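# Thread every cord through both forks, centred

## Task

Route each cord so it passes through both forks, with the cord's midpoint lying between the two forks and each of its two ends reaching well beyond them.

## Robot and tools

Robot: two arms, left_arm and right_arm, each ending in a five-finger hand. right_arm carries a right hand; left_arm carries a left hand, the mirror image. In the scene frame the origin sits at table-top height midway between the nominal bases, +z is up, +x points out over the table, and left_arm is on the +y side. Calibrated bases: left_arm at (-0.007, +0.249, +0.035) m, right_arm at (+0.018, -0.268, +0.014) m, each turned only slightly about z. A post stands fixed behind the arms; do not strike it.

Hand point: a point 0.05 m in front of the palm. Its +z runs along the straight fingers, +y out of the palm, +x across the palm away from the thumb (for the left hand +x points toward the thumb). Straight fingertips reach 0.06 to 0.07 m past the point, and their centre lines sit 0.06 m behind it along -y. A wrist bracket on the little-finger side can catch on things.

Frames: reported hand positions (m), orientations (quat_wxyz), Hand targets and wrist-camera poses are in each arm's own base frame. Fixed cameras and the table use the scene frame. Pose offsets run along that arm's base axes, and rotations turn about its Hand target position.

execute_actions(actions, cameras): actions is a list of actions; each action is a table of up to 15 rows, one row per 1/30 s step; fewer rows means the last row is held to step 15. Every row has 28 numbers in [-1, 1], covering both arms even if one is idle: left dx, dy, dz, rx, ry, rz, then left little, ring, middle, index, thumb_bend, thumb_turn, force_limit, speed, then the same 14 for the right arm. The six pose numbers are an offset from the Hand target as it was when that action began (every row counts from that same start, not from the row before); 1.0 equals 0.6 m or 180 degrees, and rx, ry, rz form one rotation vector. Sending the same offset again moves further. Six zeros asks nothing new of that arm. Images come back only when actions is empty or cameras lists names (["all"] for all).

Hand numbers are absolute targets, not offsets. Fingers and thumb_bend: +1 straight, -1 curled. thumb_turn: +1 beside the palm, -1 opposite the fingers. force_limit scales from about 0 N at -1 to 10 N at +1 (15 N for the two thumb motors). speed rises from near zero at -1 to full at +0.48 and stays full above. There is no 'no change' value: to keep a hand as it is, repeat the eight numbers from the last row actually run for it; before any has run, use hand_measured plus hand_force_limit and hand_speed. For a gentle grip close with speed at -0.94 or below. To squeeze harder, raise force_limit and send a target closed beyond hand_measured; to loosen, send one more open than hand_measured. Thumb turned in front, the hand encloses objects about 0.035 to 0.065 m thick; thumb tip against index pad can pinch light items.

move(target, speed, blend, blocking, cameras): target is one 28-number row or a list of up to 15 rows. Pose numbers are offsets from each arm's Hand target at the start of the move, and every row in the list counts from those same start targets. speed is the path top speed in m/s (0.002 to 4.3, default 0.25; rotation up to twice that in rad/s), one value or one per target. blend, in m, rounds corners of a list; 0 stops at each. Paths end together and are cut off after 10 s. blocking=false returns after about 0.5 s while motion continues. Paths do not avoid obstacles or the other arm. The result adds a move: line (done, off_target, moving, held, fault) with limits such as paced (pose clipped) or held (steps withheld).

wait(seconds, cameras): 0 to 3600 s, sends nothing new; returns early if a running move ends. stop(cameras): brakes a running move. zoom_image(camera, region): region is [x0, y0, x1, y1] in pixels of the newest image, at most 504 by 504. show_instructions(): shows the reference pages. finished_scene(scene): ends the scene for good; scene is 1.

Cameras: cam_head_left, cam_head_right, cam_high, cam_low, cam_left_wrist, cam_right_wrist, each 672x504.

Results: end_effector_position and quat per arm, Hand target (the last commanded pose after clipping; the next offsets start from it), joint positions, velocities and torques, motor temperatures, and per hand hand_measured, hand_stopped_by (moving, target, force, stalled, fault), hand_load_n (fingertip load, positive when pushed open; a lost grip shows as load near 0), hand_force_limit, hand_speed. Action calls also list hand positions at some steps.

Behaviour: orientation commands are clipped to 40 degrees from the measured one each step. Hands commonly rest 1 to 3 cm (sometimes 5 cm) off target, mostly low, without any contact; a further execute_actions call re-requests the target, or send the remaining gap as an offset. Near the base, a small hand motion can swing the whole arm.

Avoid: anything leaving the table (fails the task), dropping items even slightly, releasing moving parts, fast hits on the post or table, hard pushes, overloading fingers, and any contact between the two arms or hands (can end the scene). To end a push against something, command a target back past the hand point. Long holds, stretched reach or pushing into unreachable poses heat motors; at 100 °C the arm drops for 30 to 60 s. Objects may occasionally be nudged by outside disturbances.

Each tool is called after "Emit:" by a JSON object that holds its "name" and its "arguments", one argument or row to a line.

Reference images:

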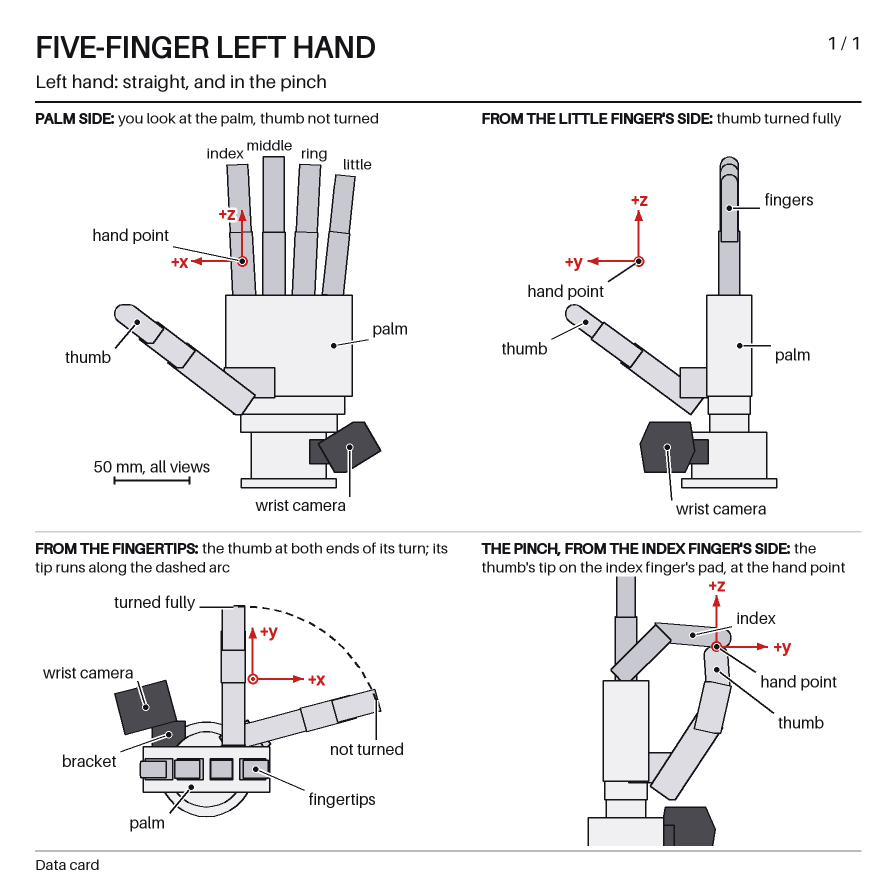

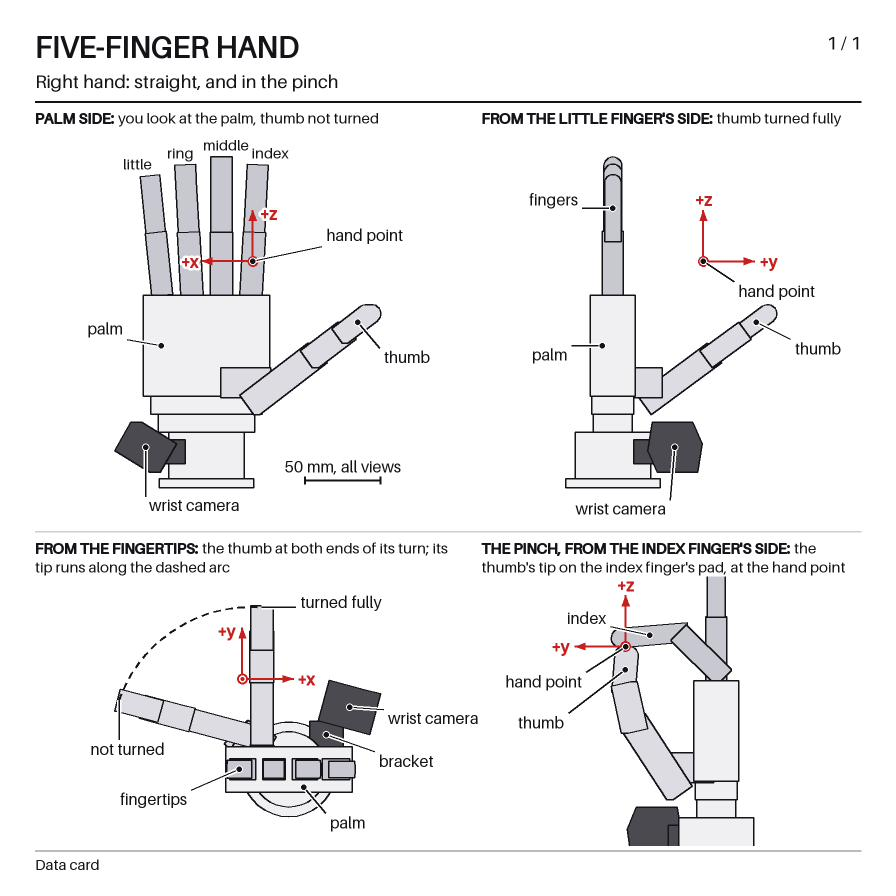

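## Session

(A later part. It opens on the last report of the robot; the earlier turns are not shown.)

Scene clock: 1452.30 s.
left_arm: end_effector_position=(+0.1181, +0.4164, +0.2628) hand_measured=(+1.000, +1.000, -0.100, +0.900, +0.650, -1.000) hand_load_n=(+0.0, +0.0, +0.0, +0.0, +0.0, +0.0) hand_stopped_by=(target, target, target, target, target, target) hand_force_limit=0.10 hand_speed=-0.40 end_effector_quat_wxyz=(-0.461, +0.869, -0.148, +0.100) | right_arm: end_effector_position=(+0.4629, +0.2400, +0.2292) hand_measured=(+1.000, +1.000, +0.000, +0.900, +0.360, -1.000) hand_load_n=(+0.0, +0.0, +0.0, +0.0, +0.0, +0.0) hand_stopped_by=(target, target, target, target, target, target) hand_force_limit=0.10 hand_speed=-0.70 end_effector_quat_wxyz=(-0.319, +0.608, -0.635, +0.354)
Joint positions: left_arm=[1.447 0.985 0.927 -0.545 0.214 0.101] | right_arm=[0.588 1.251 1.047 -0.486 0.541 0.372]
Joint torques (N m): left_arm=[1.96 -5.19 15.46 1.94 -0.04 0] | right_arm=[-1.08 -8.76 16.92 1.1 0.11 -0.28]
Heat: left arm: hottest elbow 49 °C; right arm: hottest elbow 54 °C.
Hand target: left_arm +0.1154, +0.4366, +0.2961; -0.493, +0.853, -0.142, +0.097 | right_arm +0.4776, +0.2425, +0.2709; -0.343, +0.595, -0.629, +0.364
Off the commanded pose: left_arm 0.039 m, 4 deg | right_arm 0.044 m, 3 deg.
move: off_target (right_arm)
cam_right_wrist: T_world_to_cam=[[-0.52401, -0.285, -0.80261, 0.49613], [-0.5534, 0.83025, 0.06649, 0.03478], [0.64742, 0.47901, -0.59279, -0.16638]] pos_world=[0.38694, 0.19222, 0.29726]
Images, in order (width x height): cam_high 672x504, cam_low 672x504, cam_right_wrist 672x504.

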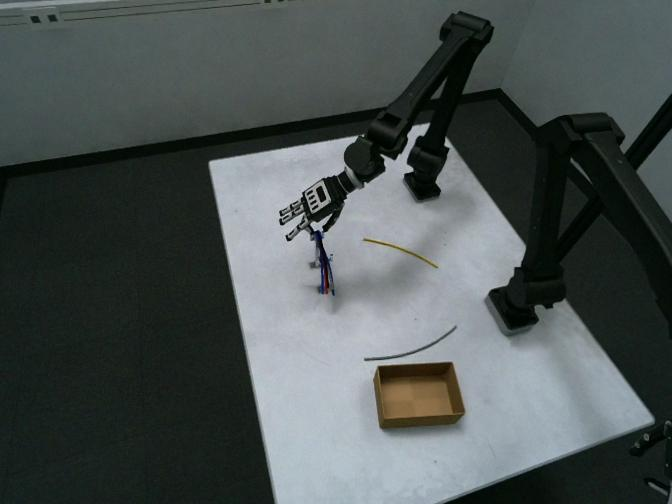

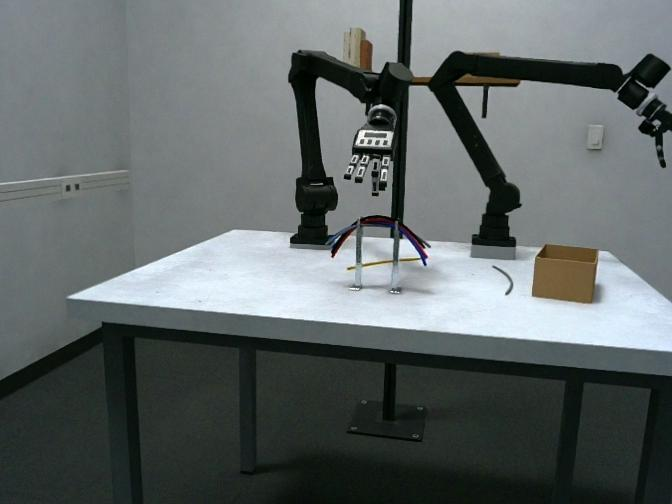

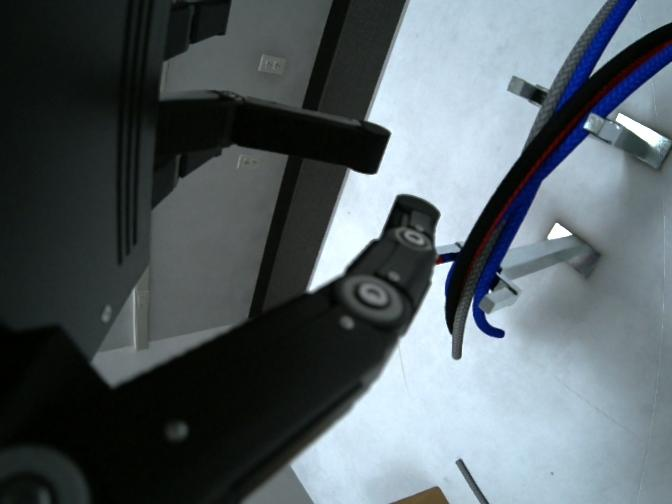

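Emit:
{"name": "move", "arguments": {
  "target": [
    [0, 0, 0, 0, 0, 0, 1, 1, -0.1, 0.9, 0.65, -1, 0.1, -0.4, -0.17, 0.08, 0.04, 0.01, -0.01, 0.1, -1, -1, 0.0, 0.0, 0.25, -1, 0.1, -0.2],
    [0, 0, 0, 0, 0, 0, 1, 1, -0.1, 0.9, 0.65, -1, 0.1, -0.4, -0.351, 0.4775, -0.21, 0.0642, -0.0673, 0.513, -1, -1, 0.0, 0.0, 0.25, -1, 0.1, -0.2]
  ],
  "speed": 0.25,
  "blend": 0.03,
  "cameras": ["all"]
}}

Emit:
{"name": "zoom_image", "arguments": {
  "camera": "cam_high",
  "region": [290, 215, 490, 375]
}}

Emit:
{"name": "zoom_image", "arguments": {
  "camera": "cam_high",
  "region": [290, 215, 360, 305]
}}

Scene clock: 1527.17 s.
left_arm: end_effector_position=(+0.1181, +0.4164, +0.2628) hand_measured=(+1.000, +1.000, -0.100, +0.900, +0.650, -1.000) hand_load_n=(+0.0, +0.0, +0.0, +0.0, +0.0, +0.0) hand_stopped_by=(target, target, target, target, target, target) hand_force_limit=0.10 hand_speed=-0.40 end_effector_quat_wxyz=(-0.461, +0.869, -0.148, +0.100) | right_arm: end_effector_position=(+0.2543, +0.5057, +0.1182) hand_measured=(-1.000, -1.000, +0.000, +0.000, +0.250, -1.000) hand_load_n=(+0.0, +0.0, +0.0, +0.0, +0.0, +0.0) hand_stopped_by=(target, target, target, target, target, target) hand_force_limit=0.10 hand_speed=-0.20 end_effector_quat_wxyz=(-0.584, +0.811, -0.032, -0.019)
Joint positions: left_arm=[1.447 0.985 0.927 -0.545 0.214 0.101] | right_arm=[0.868 1.558 0.86 0.287 -0.653 -0.188]
Joint torques (N m): left_arm=[1.96 -5.19 15.46 1.94 -0.04 0] | right_arm=[0.67 -9.64 14.11 2.99 -0.38 -0.27]
Motor temperatures (°C): left_arm=[28 27 49 27 25 29] | right_arm=[29 32 60 27 25 27]
Heat: left arm: hottest elbow 49 °C; right arm: hottest elbow 60 °C.
Hand target: left_arm +0.1154, +0.4366, +0.2961; -0.493, +0.853, -0.142, +0.097 | right_arm +0.2670, +0.5290, +0.1449; -0.609, +0.793, -0.002, +0.001
Off the commanded pose: left_arm 0.039 m, 4 deg | right_arm 0.038 m, 5 deg.
move: off_target (right_arm)
cam_left_wrist: T_world_to_cam=[[0.37356, 0.42099, 0.82657, -0.44146], [0.56202, -0.81162, 0.15938, 0.22868], [0.73796, 0.40502, -0.5398, -0.00206]] pos_world=[0.0379, 0.37229, 0.32734]
cam_right_wrist: T_world_to_cam=[[0.22327, -0.29371, -0.92945, 0.20278], [-0.81559, -0.57849, -0.01312, 0.49461], [-0.53382, 0.76098, -0.36871, -0.09312]] pos_world=[0.30841, 0.41654, 0.16063]

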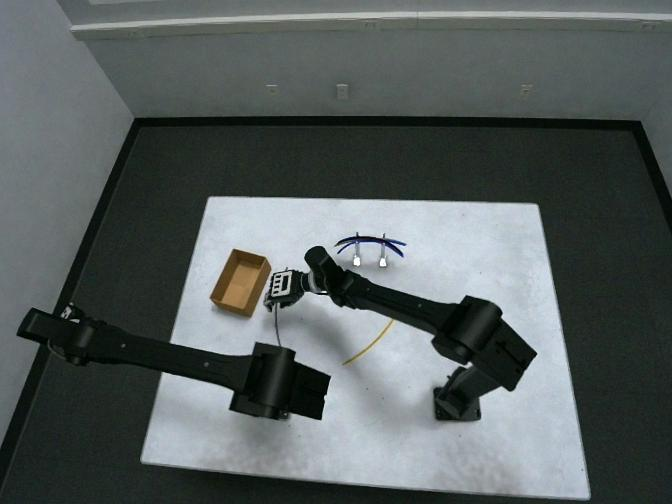

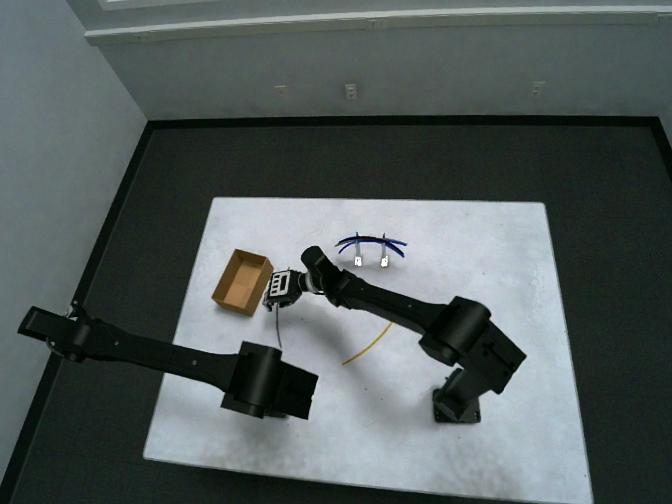

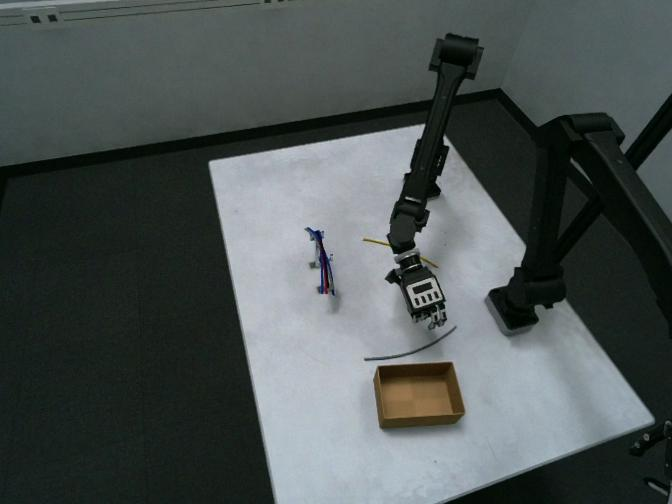

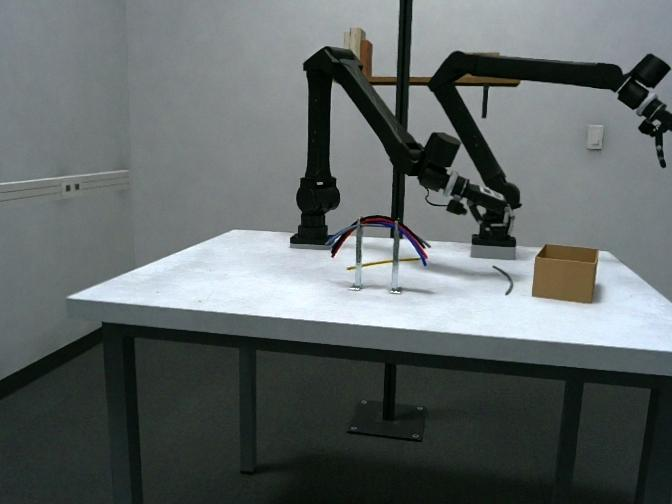

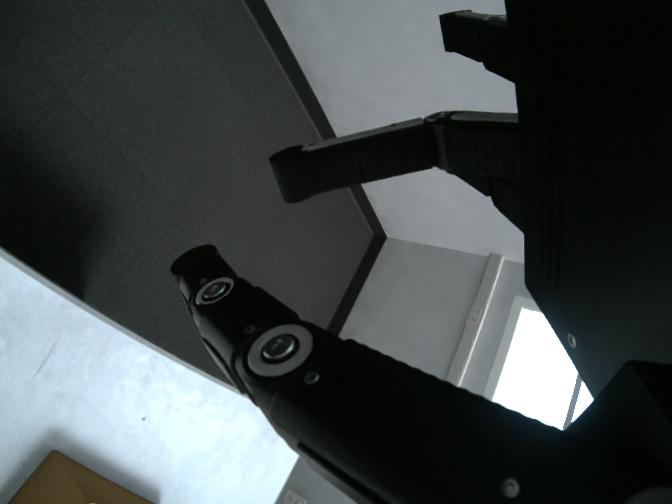

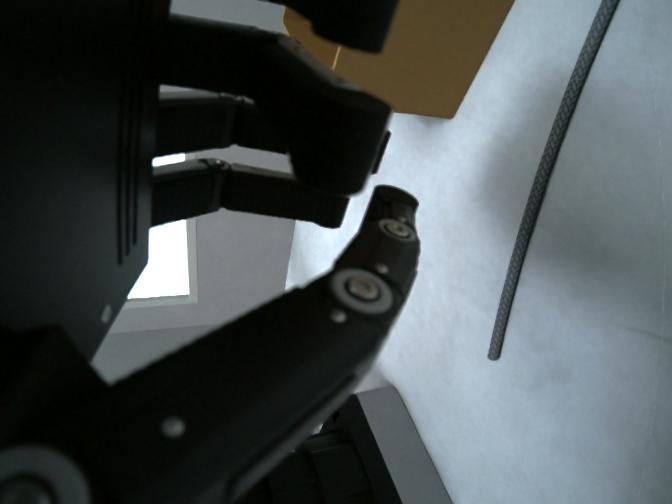

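Scaled by 2.520 from the camera's image (finer frame: 960x720).

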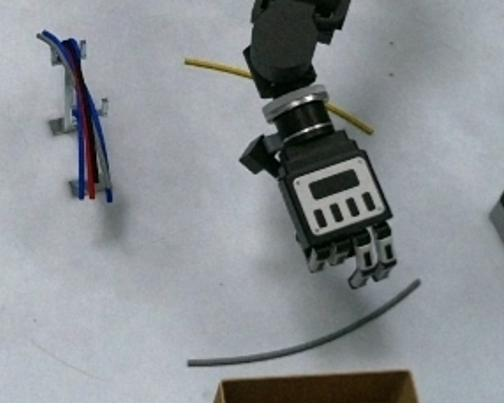

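Scaled by 5.600 from the camera's image (finer frame: 960x720).

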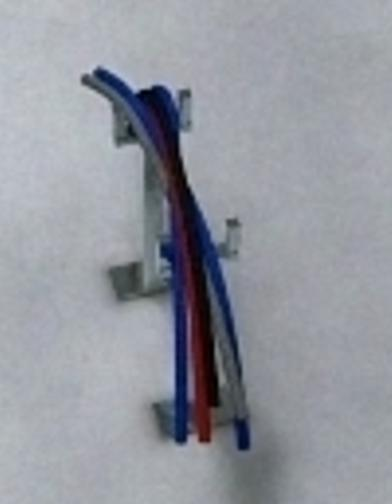

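Emit:
{"name": "move", "arguments": {
  "target": [0, 0, 0, 0, 0, 0, 1, 1, -0.1, 0.9, 0.65, -1, 0.1, -0.4, 0.019, 0.0097, -0.172, 0, 0, 0.024, -1, -1, 0.0, 0.0, 0.25, -1, 0.1, -0.4],
  "speed": 0.12,
  "cameras": ["cam_right_wrist", "cam_high"]
}}

Scene clock: 1554.40 s.
left_arm: end_effector_position=(+0.1181, +0.4164, +0.2628) hand_measured=(+1.000, +1.000, -0.100, +0.900, +0.650, -1.000) hand_load_n=(+0.0, +0.0, +0.0, +0.0, +0.0, +0.0) hand_stopped_by=(target, target, target, target, target, target) hand_force_limit=0.10 hand_speed=-0.40 end_effector_quat_wxyz=(-0.461, +0.869, -0.148, +0.100) | right_arm: end_effector_position=(+0.2586, +0.5190, +0.0267) hand_measured=(-1.000, -1.000, +0.000, +0.000, +0.250, -1.000) hand_load_n=(+0.0, +0.0, +0.0, +0.0, +0.0, +0.0) hand_stopped_by=(target, target, target, target, target, target) hand_force_limit=0.10 hand_speed=-0.40 end_effector_quat_wxyz=(-0.589, +0.807, +0.010, -0.043)
Joint positions: left_arm=[1.447 0.985 0.927 -0.545 0.214 0.101] | right_arm=[0.859 1.814 0.867 0.519 -0.751 -0.24]
Joint torques (N m): left_arm=[1.96 -5.19 15.46 1.94 -0.04 0.01] | right_arm=[-0.97 -11.22 11.18 2.95 -0.32 -0.27]
Motor temperatures (°C): left_arm=[28 27 49 27 25 29] | right_arm=[29 32 59 27 26 27]
Heat: left arm: hottest elbow 49 °C; right arm: hottest elbow 59 °C.
Hand target: left_arm +0.1154, +0.4366, +0.2961; -0.493, +0.853, -0.142, +0.097 | right_arm +0.2784, +0.5349, +0.0417; -0.608, +0.793, +0.028, -0.022
Off the commanded pose: left_arm 0.039 m, 4 deg | right_arm 0.030 m, 4 deg.
move: off_target (right_arm)
cam_right_wrist: T_world_to_cam=[[0.25761, -0.25611, -0.93169, 0.09231], [-0.75627, -0.6536, -0.02944, 0.52857], [-0.60141, 0.71219, -0.36206, -0.09207]] pos_world=[0.32059, 0.43469, 0.06823]
Images, in order (width x height): cam_high 672x504, cam_right_wrist 672x504.

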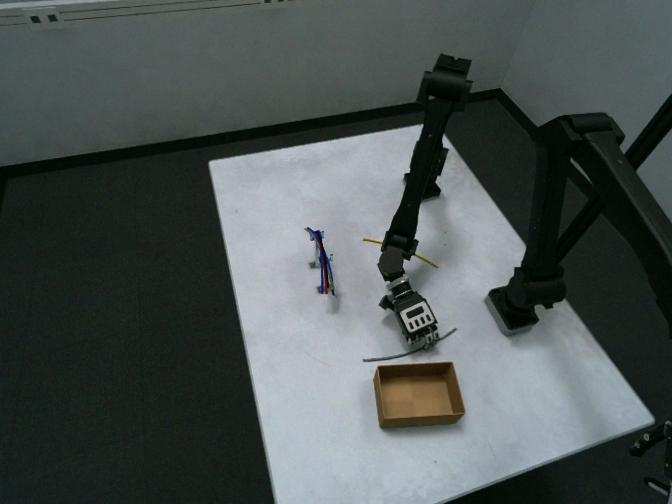

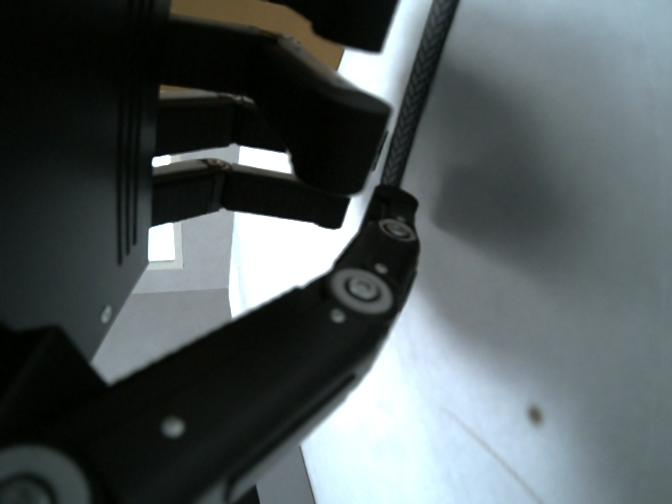

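Emit:
{"name": "move", "arguments": {
  "target": [0, 0, 0, 0, 0, 0, 1, 1, -0.1, 0.9, 0.65, -1, 0.1, -0.4, 0.03, 0.012, 0.01, 0.001, -0.01, 0.0, -1, -1, 0.0, 0.0, 0.25, -1, 0.1, -0.4],
  "speed": 0.1,
  "cameras": ["cam_right_wrist"]
}}

Scene clock: 1569.13 s.
left_arm: end_effector_position=(+0.1181, +0.4164, +0.2628) hand_measured=(+1.000, +1.000, -0.100, +0.900, +0.650, -1.000) hand_load_n=(-0.5, +0.0, +0.0, +0.0, +0.0, +0.0) hand_stopped_by=(target, target, target, target, target, target) hand_force_limit=0.10 hand_speed=-0.40 end_effector_quat_wxyz=(-0.461, +0.869, -0.148, +0.100) | right_arm: end_effector_position=(+0.2802, +0.5307, +0.0375) hand_measured=(-1.000, -1.000, +0.000, +0.000, +0.250, -1.000) hand_load_n=(+0.0, +0.0, +0.0, +0.0, +0.0, +0.0) hand_stopped_by=(target, target, target, target, target, target) hand_force_limit=0.10 hand_speed=-0.40 end_effector_quat_wxyz=(-0.600, +0.799, +0.023, -0.022)
Joint positions: left_arm=[1.447 0.985 0.927 -0.545 0.214 0.101] | right_arm=[0.846 1.827 0.916 0.519 -0.752 -0.268]
Joint torques (N m): left_arm=[1.96 -5.25 15.45 1.94 -0.04 0] | right_arm=[-0.97 -11.75 11.51 1.46 -0.4 -0.28]
Motor temperatures (°C): left_arm=[28 27 49 27 25 29] | right_arm=[29 33 57 28 26 27]
Heat: left arm: hottest elbow 49 °C; right arm: hottest elbow 57 °C.
Hand target: left_arm +0.1154, +0.4366, +0.2961; -0.493, +0.853, -0.142, +0.097 | right_arm +0.2963, +0.5421, +0.0476; -0.609, +0.792, +0.037, -0.009
Off the commanded pose: left_arm 0.039 m, 4 deg | right_arm 0.022 m, 3 deg.
move: off_target (right_arm)
cam_right_wrist: T_world_to_cam=[[0.30227, -0.23037, -0.92497, 0.07345], [-0.75576, -0.64928, -0.08526, 0.5526], [-0.58092, 0.72482, -0.37036, -0.09565]] pos_world=[0.33987, 0.44504, 0.07963]

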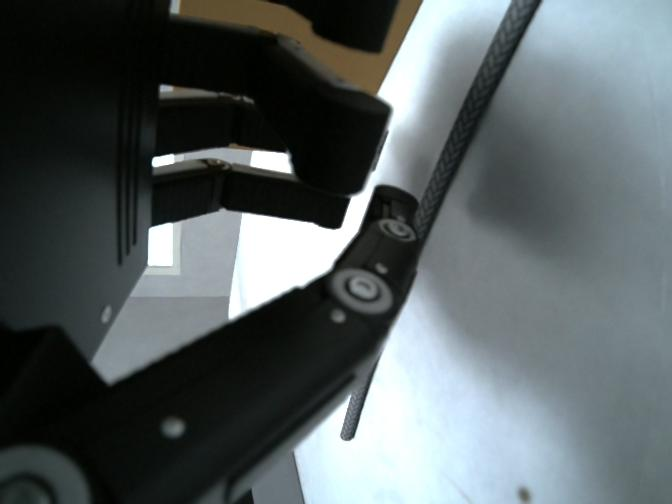

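Emit:
{"name": "move", "arguments": {
  "target": [
    [0, 0, 0, 0, 0, 0, 1, 1, -0.1, 0.9, 0.65, -1, 0.1, -0.4, 0.017, 0.0, 0.0, 0.0, 0.0, 0.0, -1, -1, 0.0, 0.0, 0.25, -1, 0.1, -0.4],
    [0, 0, 0, 0, 0, 0, 1, 1, -0.1, 0.9, 0.65, -1, 0.1, -0.4, 0.017, 0.0, -0.05, 0.0, 0.0, 0.0, -1, -1, 0.0, 0.0, 0.25, -1, 0.1, -0.4]
  ],
  "speed": 0.06,
  "cameras": ["cam_right_wrist"]
}}

Scene clock: 1585.63 s.
left_arm: end_effector_position=(+0.1181, +0.4164, +0.2628) hand_measured=(+1.000, +1.000, -0.100, +0.900, +0.650, -1.000) hand_load_n=(+0.0, -0.5, +0.0, +0.0, +0.0, +0.0) hand_stopped_by=(target, target, target, target, target, target) hand_force_limit=0.10 hand_speed=-0.40 end_effector_quat_wxyz=(-0.461, +0.869, -0.148, +0.100) | right_arm: end_effector_position=(+0.2885, +0.5320, +0.0185) hand_measured=(-1.000, -1.000, +0.000, +0.000, +0.250, -1.000) hand_load_n=(+0.0, +0.0, -1.5, +0.0, +0.0, +0.0) hand_stopped_by=(target, target, target, target, target, target) hand_force_limit=0.10 hand_speed=-0.40 end_effector_quat_wxyz=(-0.602, +0.798, +0.029, -0.028)
Joint positions: left_arm=[1.447 0.985 0.927 -0.545 0.214 0.101] | right_arm=[0.831 1.888 0.936 0.554 -0.781 -0.277]
Joint torques (N m): left_arm=[1.96 -5.19 15.46 1.94 -0.04 0] | right_arm=[-0.97 -10.7 10.52 2.56 -0.12 -0.27]
Motor temperatures (°C): left_arm=[28 27 49 27 25 29] | right_arm=[29 33 55 27 26 27]
Heat: left arm: hottest elbow 49 °C; right arm: hottest elbow 55 °C.
Hand target: left_arm +0.1154, +0.4366, +0.2961; -0.493, +0.853, -0.142, +0.097 | right_arm +0.3066, +0.5420, +0.0176; -0.609, +0.792, +0.037, -0.009
Off the commanded pose: left_arm 0.039 m, 4 deg | right_arm 0.021 m, 3 deg.
move: off_target (right_arm)
cam_right_wrist: T_world_to_cam=[[0.30303, -0.22166, -0.92684, 0.04881], [-0.74643, -0.65985, -0.08624, 0.56105], [-0.59246, 0.71796, -0.36541, -0.0919]] pos_world=[0.34954, 0.44701, 0.06004]

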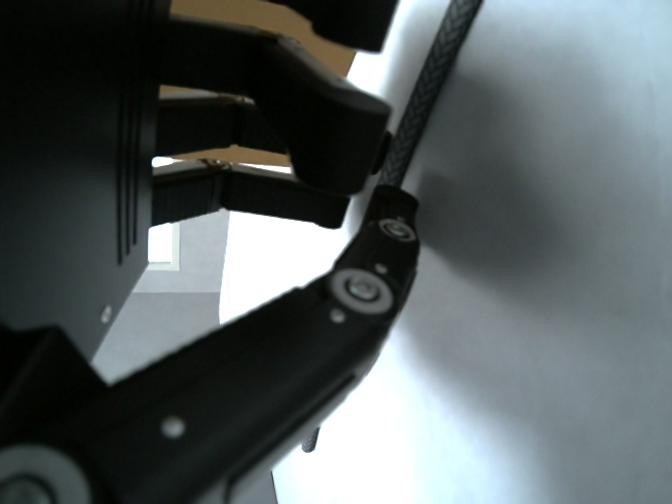

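Emit:
{"name": "move", "arguments": {
  "target": [0, 0, 0, 0, 0, 0, 1, 1, -0.1, 0.9, 0.65, -1, 0.1, -0.4, 0, 0, -0.004, 0.0, 0.0, 0.0, -1, -1, -0.4, -0.4, 0.25, -1, 0.1, -0.7],
  "speed": 0.06,
  "cameras": ["cam_right_wrist"]
}}

Scene clock: 1597.30 s.
left_arm: end_effector_position=(+0.1181, +0.4164, +0.2628) hand_measured=(+1.000, +1.000, -0.100, +0.900, +0.650, -1.000) hand_load_n=(+0.0, +0.0, +0.0, +0.0, +0.0, +0.0) hand_stopped_by=(target, target, target, target, target, target) hand_force_limit=0.10 hand_speed=-0.40 end_effector_quat_wxyz=(-0.461, +0.869, -0.148, +0.100) | right_arm: end_effector_position=(+0.2921, +0.5354, +0.0179) hand_measured=(-1.000, -1.000, -0.244, -0.356, +0.252, -1.000) hand_load_n=(+0.0, +0.0, +5.0, +5.0, +3.5, +0.0) hand_stopped_by=(target, target, force, force, target, target) hand_force_limit=0.10 hand_speed=-0.70 end_effector_quat_wxyz=(-0.604, +0.796, +0.029, -0.023)
Joint positions: left_arm=[1.447 0.985 0.927 -0.545 0.214 0.101] | right_arm=[0.831 1.897 0.945 0.565 -0.775 -0.277]
Joint torques (N m): left_arm=[1.96 -5.19 15.46 1.92 -0.04 0] | right_arm=[-1.03 -11.11 9.85 2.35 -0.1 -0.27]
Heat: left arm: hottest elbow 49 °C; right arm: hottest elbow 53 °C.
Hand target: left_arm +0.1154, +0.4366, +0.2961; -0.493, +0.853, -0.142, +0.097 | right_arm +0.3066, +0.5420, +0.0152; -0.609, +0.792, +0.037, -0.009
Off the commanded pose: left_arm 0.039 m, 4 deg | right_arm 0.016 m, 2 deg.
move: off_target (right_arm)
cam_right_wrist: T_world_to_cam=[[0.30984, -0.21779, -0.92551, 0.04385], [-0.74889, -0.65565, -0.09642, 0.56463], [-0.58581, 0.72298, -0.36625, -0.09694]] pos_world=[0.35246, 0.44983, 0.05952]

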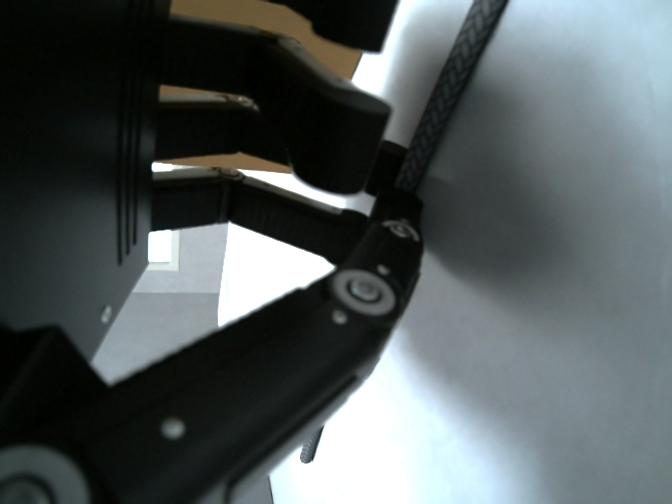

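Emit:
{"name": "move", "arguments": {
  "target": [0, 0, 0, 0, 0, 0, 1, 1, -0.1, 0.9, 0.65, -1, 0.1, -0.4, 0, -0.01, 0.16, 0.0, 0.0, 0.0, -1, -1, -0.4, -0.4, 0.25, -1, 0.1, -0.7],
  "speed": 0.07,
  "cameras": ["cam_right_wrist", "cam_high"]
}}

Scene clock: 1604.60 s.
left_arm: end_effector_position=(+0.1181, +0.4164, +0.2628) hand_measured=(+1.000, +1.000, -0.100, +0.900, +0.650, -1.000) hand_load_n=(+0.0, +0.0, +0.0, +0.0, +0.0, +0.0) hand_stopped_by=(target, target, target, target, target, target) hand_force_limit=0.10 hand_speed=-0.40 end_effector_quat_wxyz=(-0.461, +0.869, -0.148, +0.100) | right_arm: end_effector_position=(+0.2872, +0.5235, +0.0807) hand_measured=(-1.000, -1.000, -0.244, -0.356, +0.252, -1.000) hand_load_n=(+0.0, +0.0, +4.5, +4.5, +4.0, +0.0) hand_stopped_by=(target, target, force, force, target, target) hand_force_limit=0.10 hand_speed=-0.70 end_effector_quat_wxyz=(-0.591, +0.806, +0.018, -0.032)
Joint positions: left_arm=[1.447 0.985 0.927 -0.545 0.214 0.101] | right_arm=[0.824 1.731 0.955 0.344 -0.775 -0.28]
Joint torques (N m): left_arm=[1.9 -5.19 15.45 1.94 -0.04 0] | right_arm=[-1.08 -13.68 13.05 1.24 -0.39 -0.28]
Heat: left arm: hottest elbow 49 °C; right arm: hottest elbow 53 °C.
Hand target: left_arm +0.1154, +0.4366, +0.2961; -0.493, +0.853, -0.142, +0.097 | right_arm +0.3065, +0.5360, +0.1111; -0.609, +0.792, +0.037, -0.009
Off the commanded pose: left_arm 0.039 m, 4 deg | right_arm 0.038 m, 4 deg.
move: off_target (right_arm)
cam_right_wrist: T_world_to_cam=[[0.28356, -0.2494, -0.92596, 0.12512], [-0.75509, -0.65329, -0.05528, 0.55641], [-0.59113, 0.71486, -0.37356, -0.06197]] pos_world=[0.34803, 0.439, 0.12346]
Images, in order (width x height): cam_high 672x504, cam_right_wrist 672x504.

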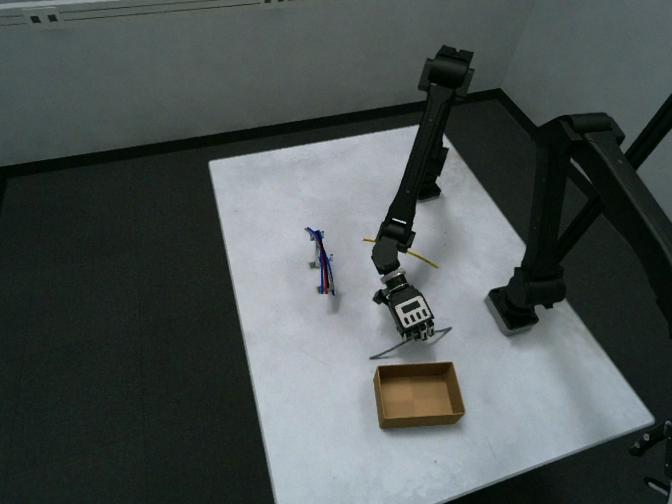

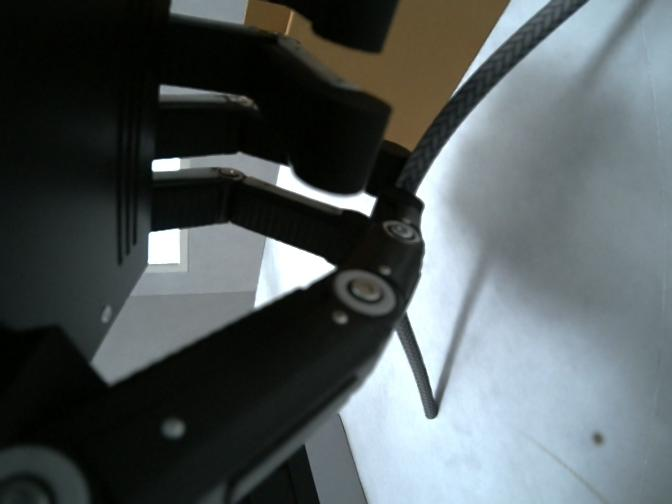

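Emit:
{"name": "move", "arguments": {
  "target": [
    [0, 0, 0, 0, 0, 0, 1, 1, -0.1, 0.9, 0.65, -1, 0.1, -0.4, 0, -0.05, 0.3, 0, 0, 0, -1, -1, -0.4, -0.4, 0.25, -1, 0.1, -0.7],
    [0, 0, 0, 0, 0, 0, 1, 1, -0.1, 0.9, 0.65, -1, 0.1, -0.4, 0.287, -0.477, 0.357, -0.0596, 0.0743, -0.5385, 1, 1, -0.4, 0.9, 0.25, -1, 0.1, -0.4]
  ],
  "speed": 0.16,
  "blend": [0.04, 0],
  "cameras": ["cam_right_wrist", "cam_high", "cam_low"]
}}

Emit:
{"name": "zoom_image", "arguments": {
  "camera": "cam_low",
  "region": [310, 110, 460, 300]
}}

Emit:
{"name": "zoom_image", "arguments": {
  "camera": "cam_high",
  "region": [280, 180, 380, 300]
}}

Scene clock: 1630.03 s.
left_arm: end_effector_position=(+0.1181, +0.4164, +0.2628) hand_measured=(+1.000, +1.000, -0.100, +0.900, +0.650, -1.000) hand_load_n=(+0.0, +0.0, +0.0, +0.0, +0.0, +0.0) hand_stopped_by=(target, target, target, target, target, target) hand_force_limit=0.10 hand_speed=-0.40 end_effector_quat_wxyz=(-0.461, +0.869, -0.148, +0.100) | right_arm: end_effector_position=(+0.4625, +0.2453, +0.2924) hand_measured=(+1.000, +1.000, -0.244, +0.900, +0.252, -1.000) hand_load_n=(+0.0, +0.0, +5.5, +0.0, +3.0, +0.0) hand_stopped_by=(target, target, force, target, target, target) hand_force_limit=0.10 hand_speed=-0.40 end_effector_quat_wxyz=(-0.323, +0.615, -0.624, +0.358)
Joint positions: left_arm=[1.447 0.985 0.927 -0.545 0.214 0.101] | right_arm=[0.599 1.232 1.191 -0.635 0.542 0.349]
Joint torques (N m): left_arm=[1.9 -5.19 15.46 1.94 -0.04 0] | right_arm=[-0.97 -6.65 17.62 1.13 0.44 0.09]
Motor temperatures (°C): left_arm=[28 27 50 27 24 29] | right_arm=[29 34 55 27 26 27]
Heat: left arm: hottest elbow 50 °C; right arm: hottest elbow 55 °C.
Hand target: left_arm +0.1154, +0.4366, +0.2961; -0.493, +0.853, -0.142, +0.097 | right_arm +0.4788, +0.2497, +0.3254; -0.343, +0.594, -0.630, +0.363
Off the commanded pose: left_arm 0.039 m, 4 deg | right_arm 0.037 m, 3 deg.
move: off_target (right_arm); target 2's new numbers were sent with right_arm's hand 0.037 m and 3 deg from that target
cam_right_wrist: T_world_to_cam=[[-0.50787, -0.30584, -0.80532, 0.54653], [-0.57252, 0.81835, 0.05028, 0.04245], [0.64365, 0.4866, -0.59071, -0.13196]] pos_world=[0.38681, 0.19662, 0.36005]
Images, in order (width x height): cam_high 672x504, cam_low 672x504, cam_right_wrist 672x504.

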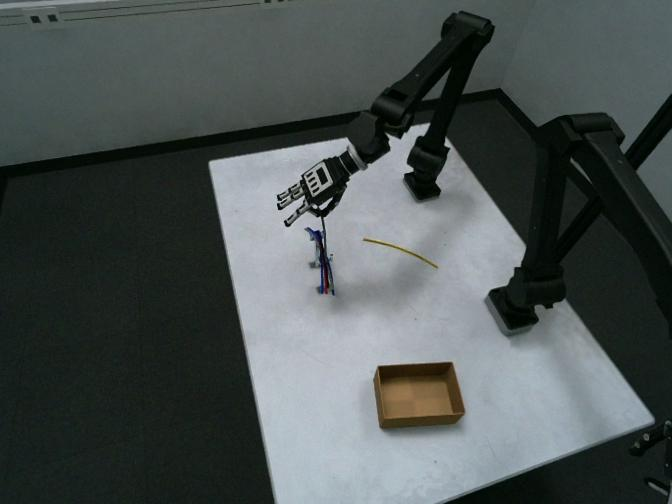

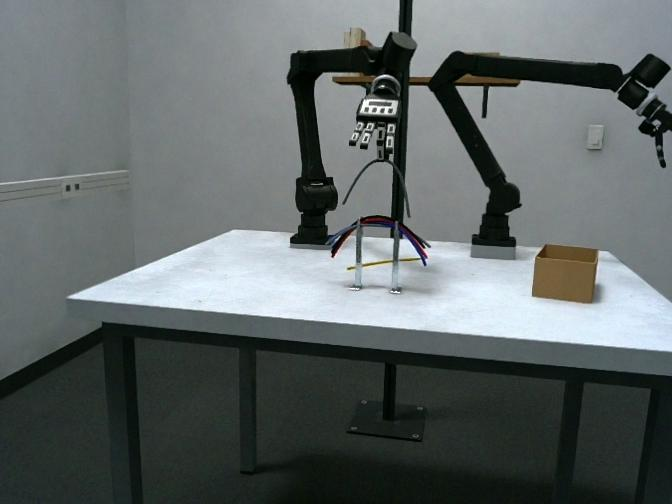

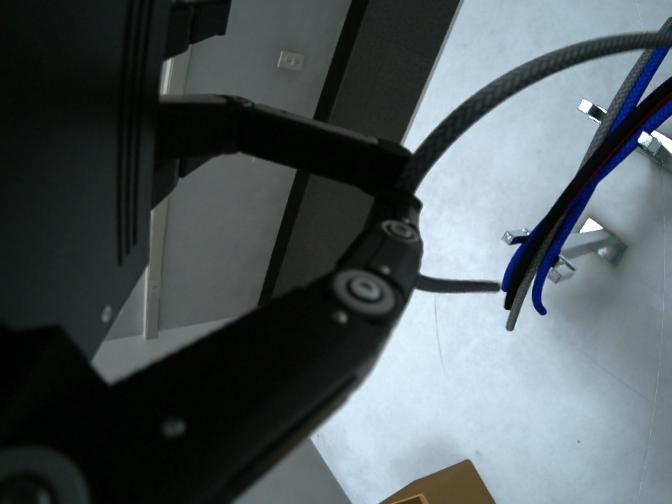

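Scaled by 2.653 from the camera's image (finer frame: 960x720).

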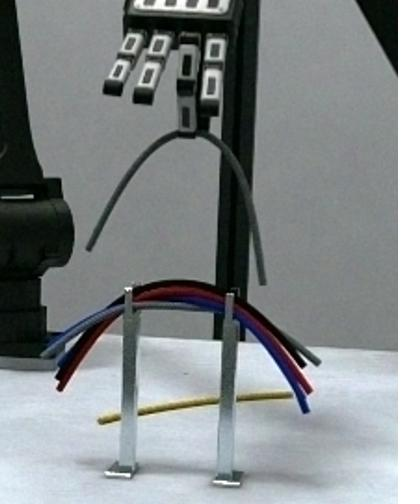

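Scaled by 4.200 from the camera's image (finer frame: 960x720).

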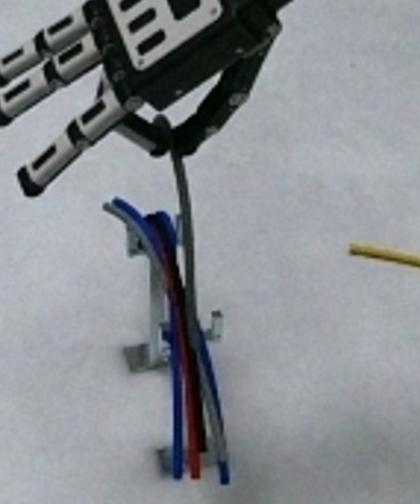

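Emit:
{"name": "move", "arguments": {
  "target": [0, 0, 0, 0, 0, 0, 1, 1, -0.1, 0.9, 0.65, -1, 0.1, -0.4, -0.020, -0.006, -0.222, 0, 0, 0, 1, 1, -0.4, 0.9, 0.25, -1, 0.1, -0.4],
  "speed": 0.1,
  "cameras": ["cam_right_wrist", "cam_high", "cam_low"]
}}

Emit:
{"name": "zoom_image", "arguments": {
  "camera": "cam_low",
  "region": [320, 150, 450, 300]
}}

Emit:
{"name": "zoom_image", "arguments": {
  "camera": "cam_high",
  "region": [280, 180, 380, 300]
}}

Emit:
{"name": "zoom_image", "arguments": {
  "camera": "cam_right_wrist",
  "region": [300, 0, 672, 400]
}}

Scene clock: 1648.23 s.
left_arm: end_effector_position=(+0.1181, +0.4164, +0.2628) hand_measured=(+1.000, +1.000, -0.100, +0.900, +0.650, -1.000) hand_load_n=(+0.0, +0.0, +0.0, +0.0, +0.0, +0.0) hand_stopped_by=(target, target, target, target, target, target) hand_force_limit=0.10 hand_speed=-0.40 end_effector_quat_wxyz=(-0.461, +0.869, -0.148, +0.100) | right_arm: end_effector_position=(+0.4626, +0.2438, +0.1922) hand_measured=(+1.000, +1.000, -0.244, +0.900, +0.252, -1.000) hand_load_n=(+0.0, +0.0, +5.0, +0.0, +3.0, -0.5) hand_stopped_by=(target, target, force, target, target, target) hand_force_limit=0.10 hand_speed=-0.40 end_effector_quat_wxyz=(-0.334, +0.605, -0.626, +0.362)
Joint positions: left_arm=[1.447 0.985 0.927 -0.545 0.214 0.101] | right_arm=[0.599 1.268 0.94 -0.32 0.55 0.355]
Joint torques (N m): left_arm=[1.96 -5.19 15.46 1.94 -0.04 0] | right_arm=[-0.15 -6.95 10.41 2.81 0.44 0.09]
Motor temperatures (°C): left_arm=[28 27 50 27 24 29] | right_arm=[29 33 59 27 26 27]
Heat: left arm: hottest elbow 50 °C; right arm: hottest elbow 59 °C.
Hand target: left_arm +0.1154, +0.4366, +0.2961; -0.493, +0.853, -0.142, +0.097 | right_arm +0.4668, +0.2461, +0.1922; -0.343, +0.594, -0.630, +0.363
Off the commanded pose: left_arm 0.039 m, 4 deg | right_arm 0.005 m, 2 deg.
move: done
cam_right_wrist: T_world_to_cam=[[-0.48987, -0.28764, -0.82298, 0.45611], [-0.56618, 0.8228, 0.04944, 0.04491], [0.66292, 0.49017, -0.56592, -0.20503]] pos_world=[0.38479, 0.19474, 0.25712]
Images, in order (width x height): cam_high 672x504, cam_low 672x504, cam_right_wrist 672x504.

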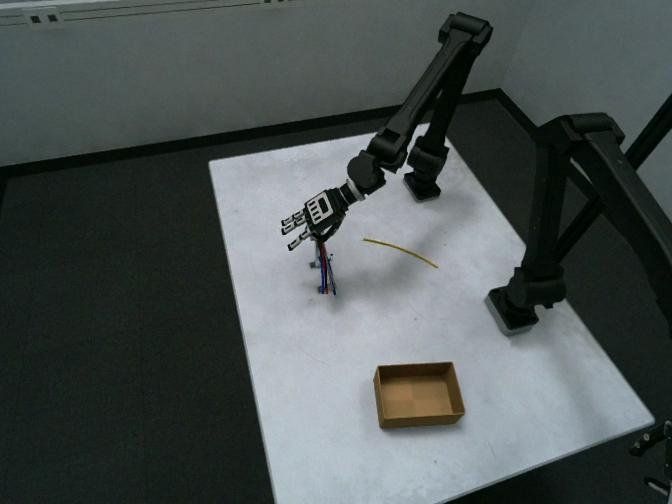

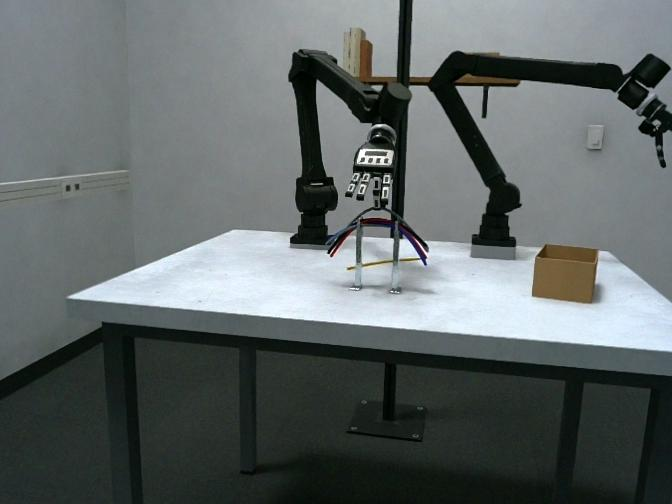

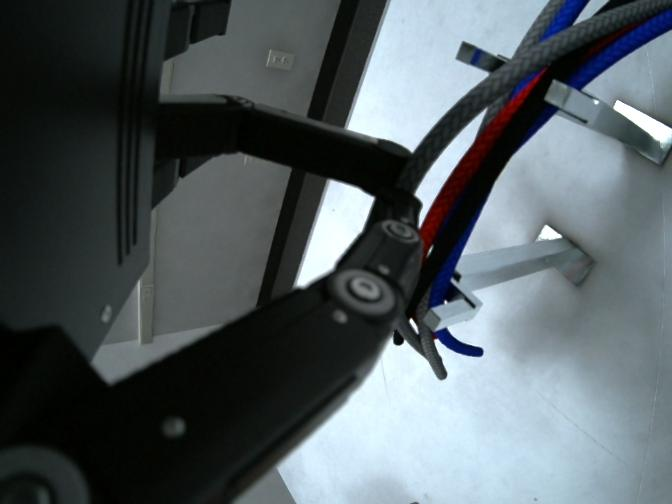

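Scaled by 3.360 from the camera's image (finer frame: 960x720).

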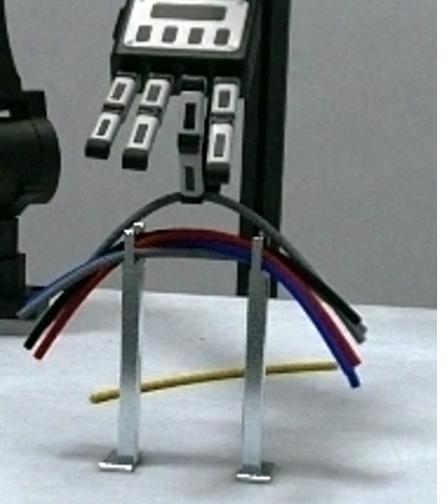

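Scaled by 4.200 from the camera's image (finer frame: 960x720).

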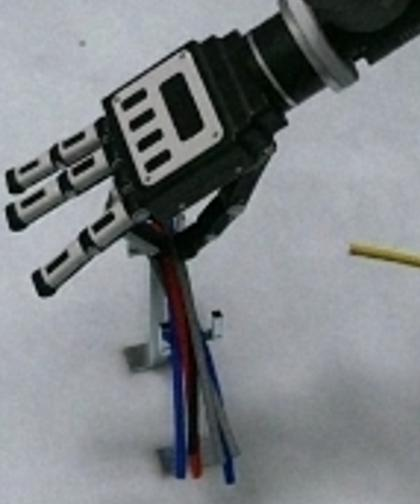

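Scaled by 1.260 from the camera's image (finer frame: 960x720).

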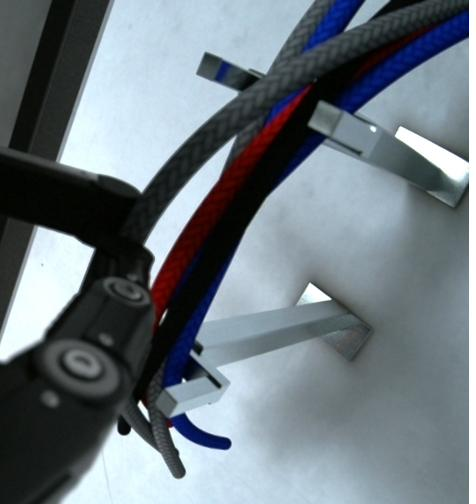

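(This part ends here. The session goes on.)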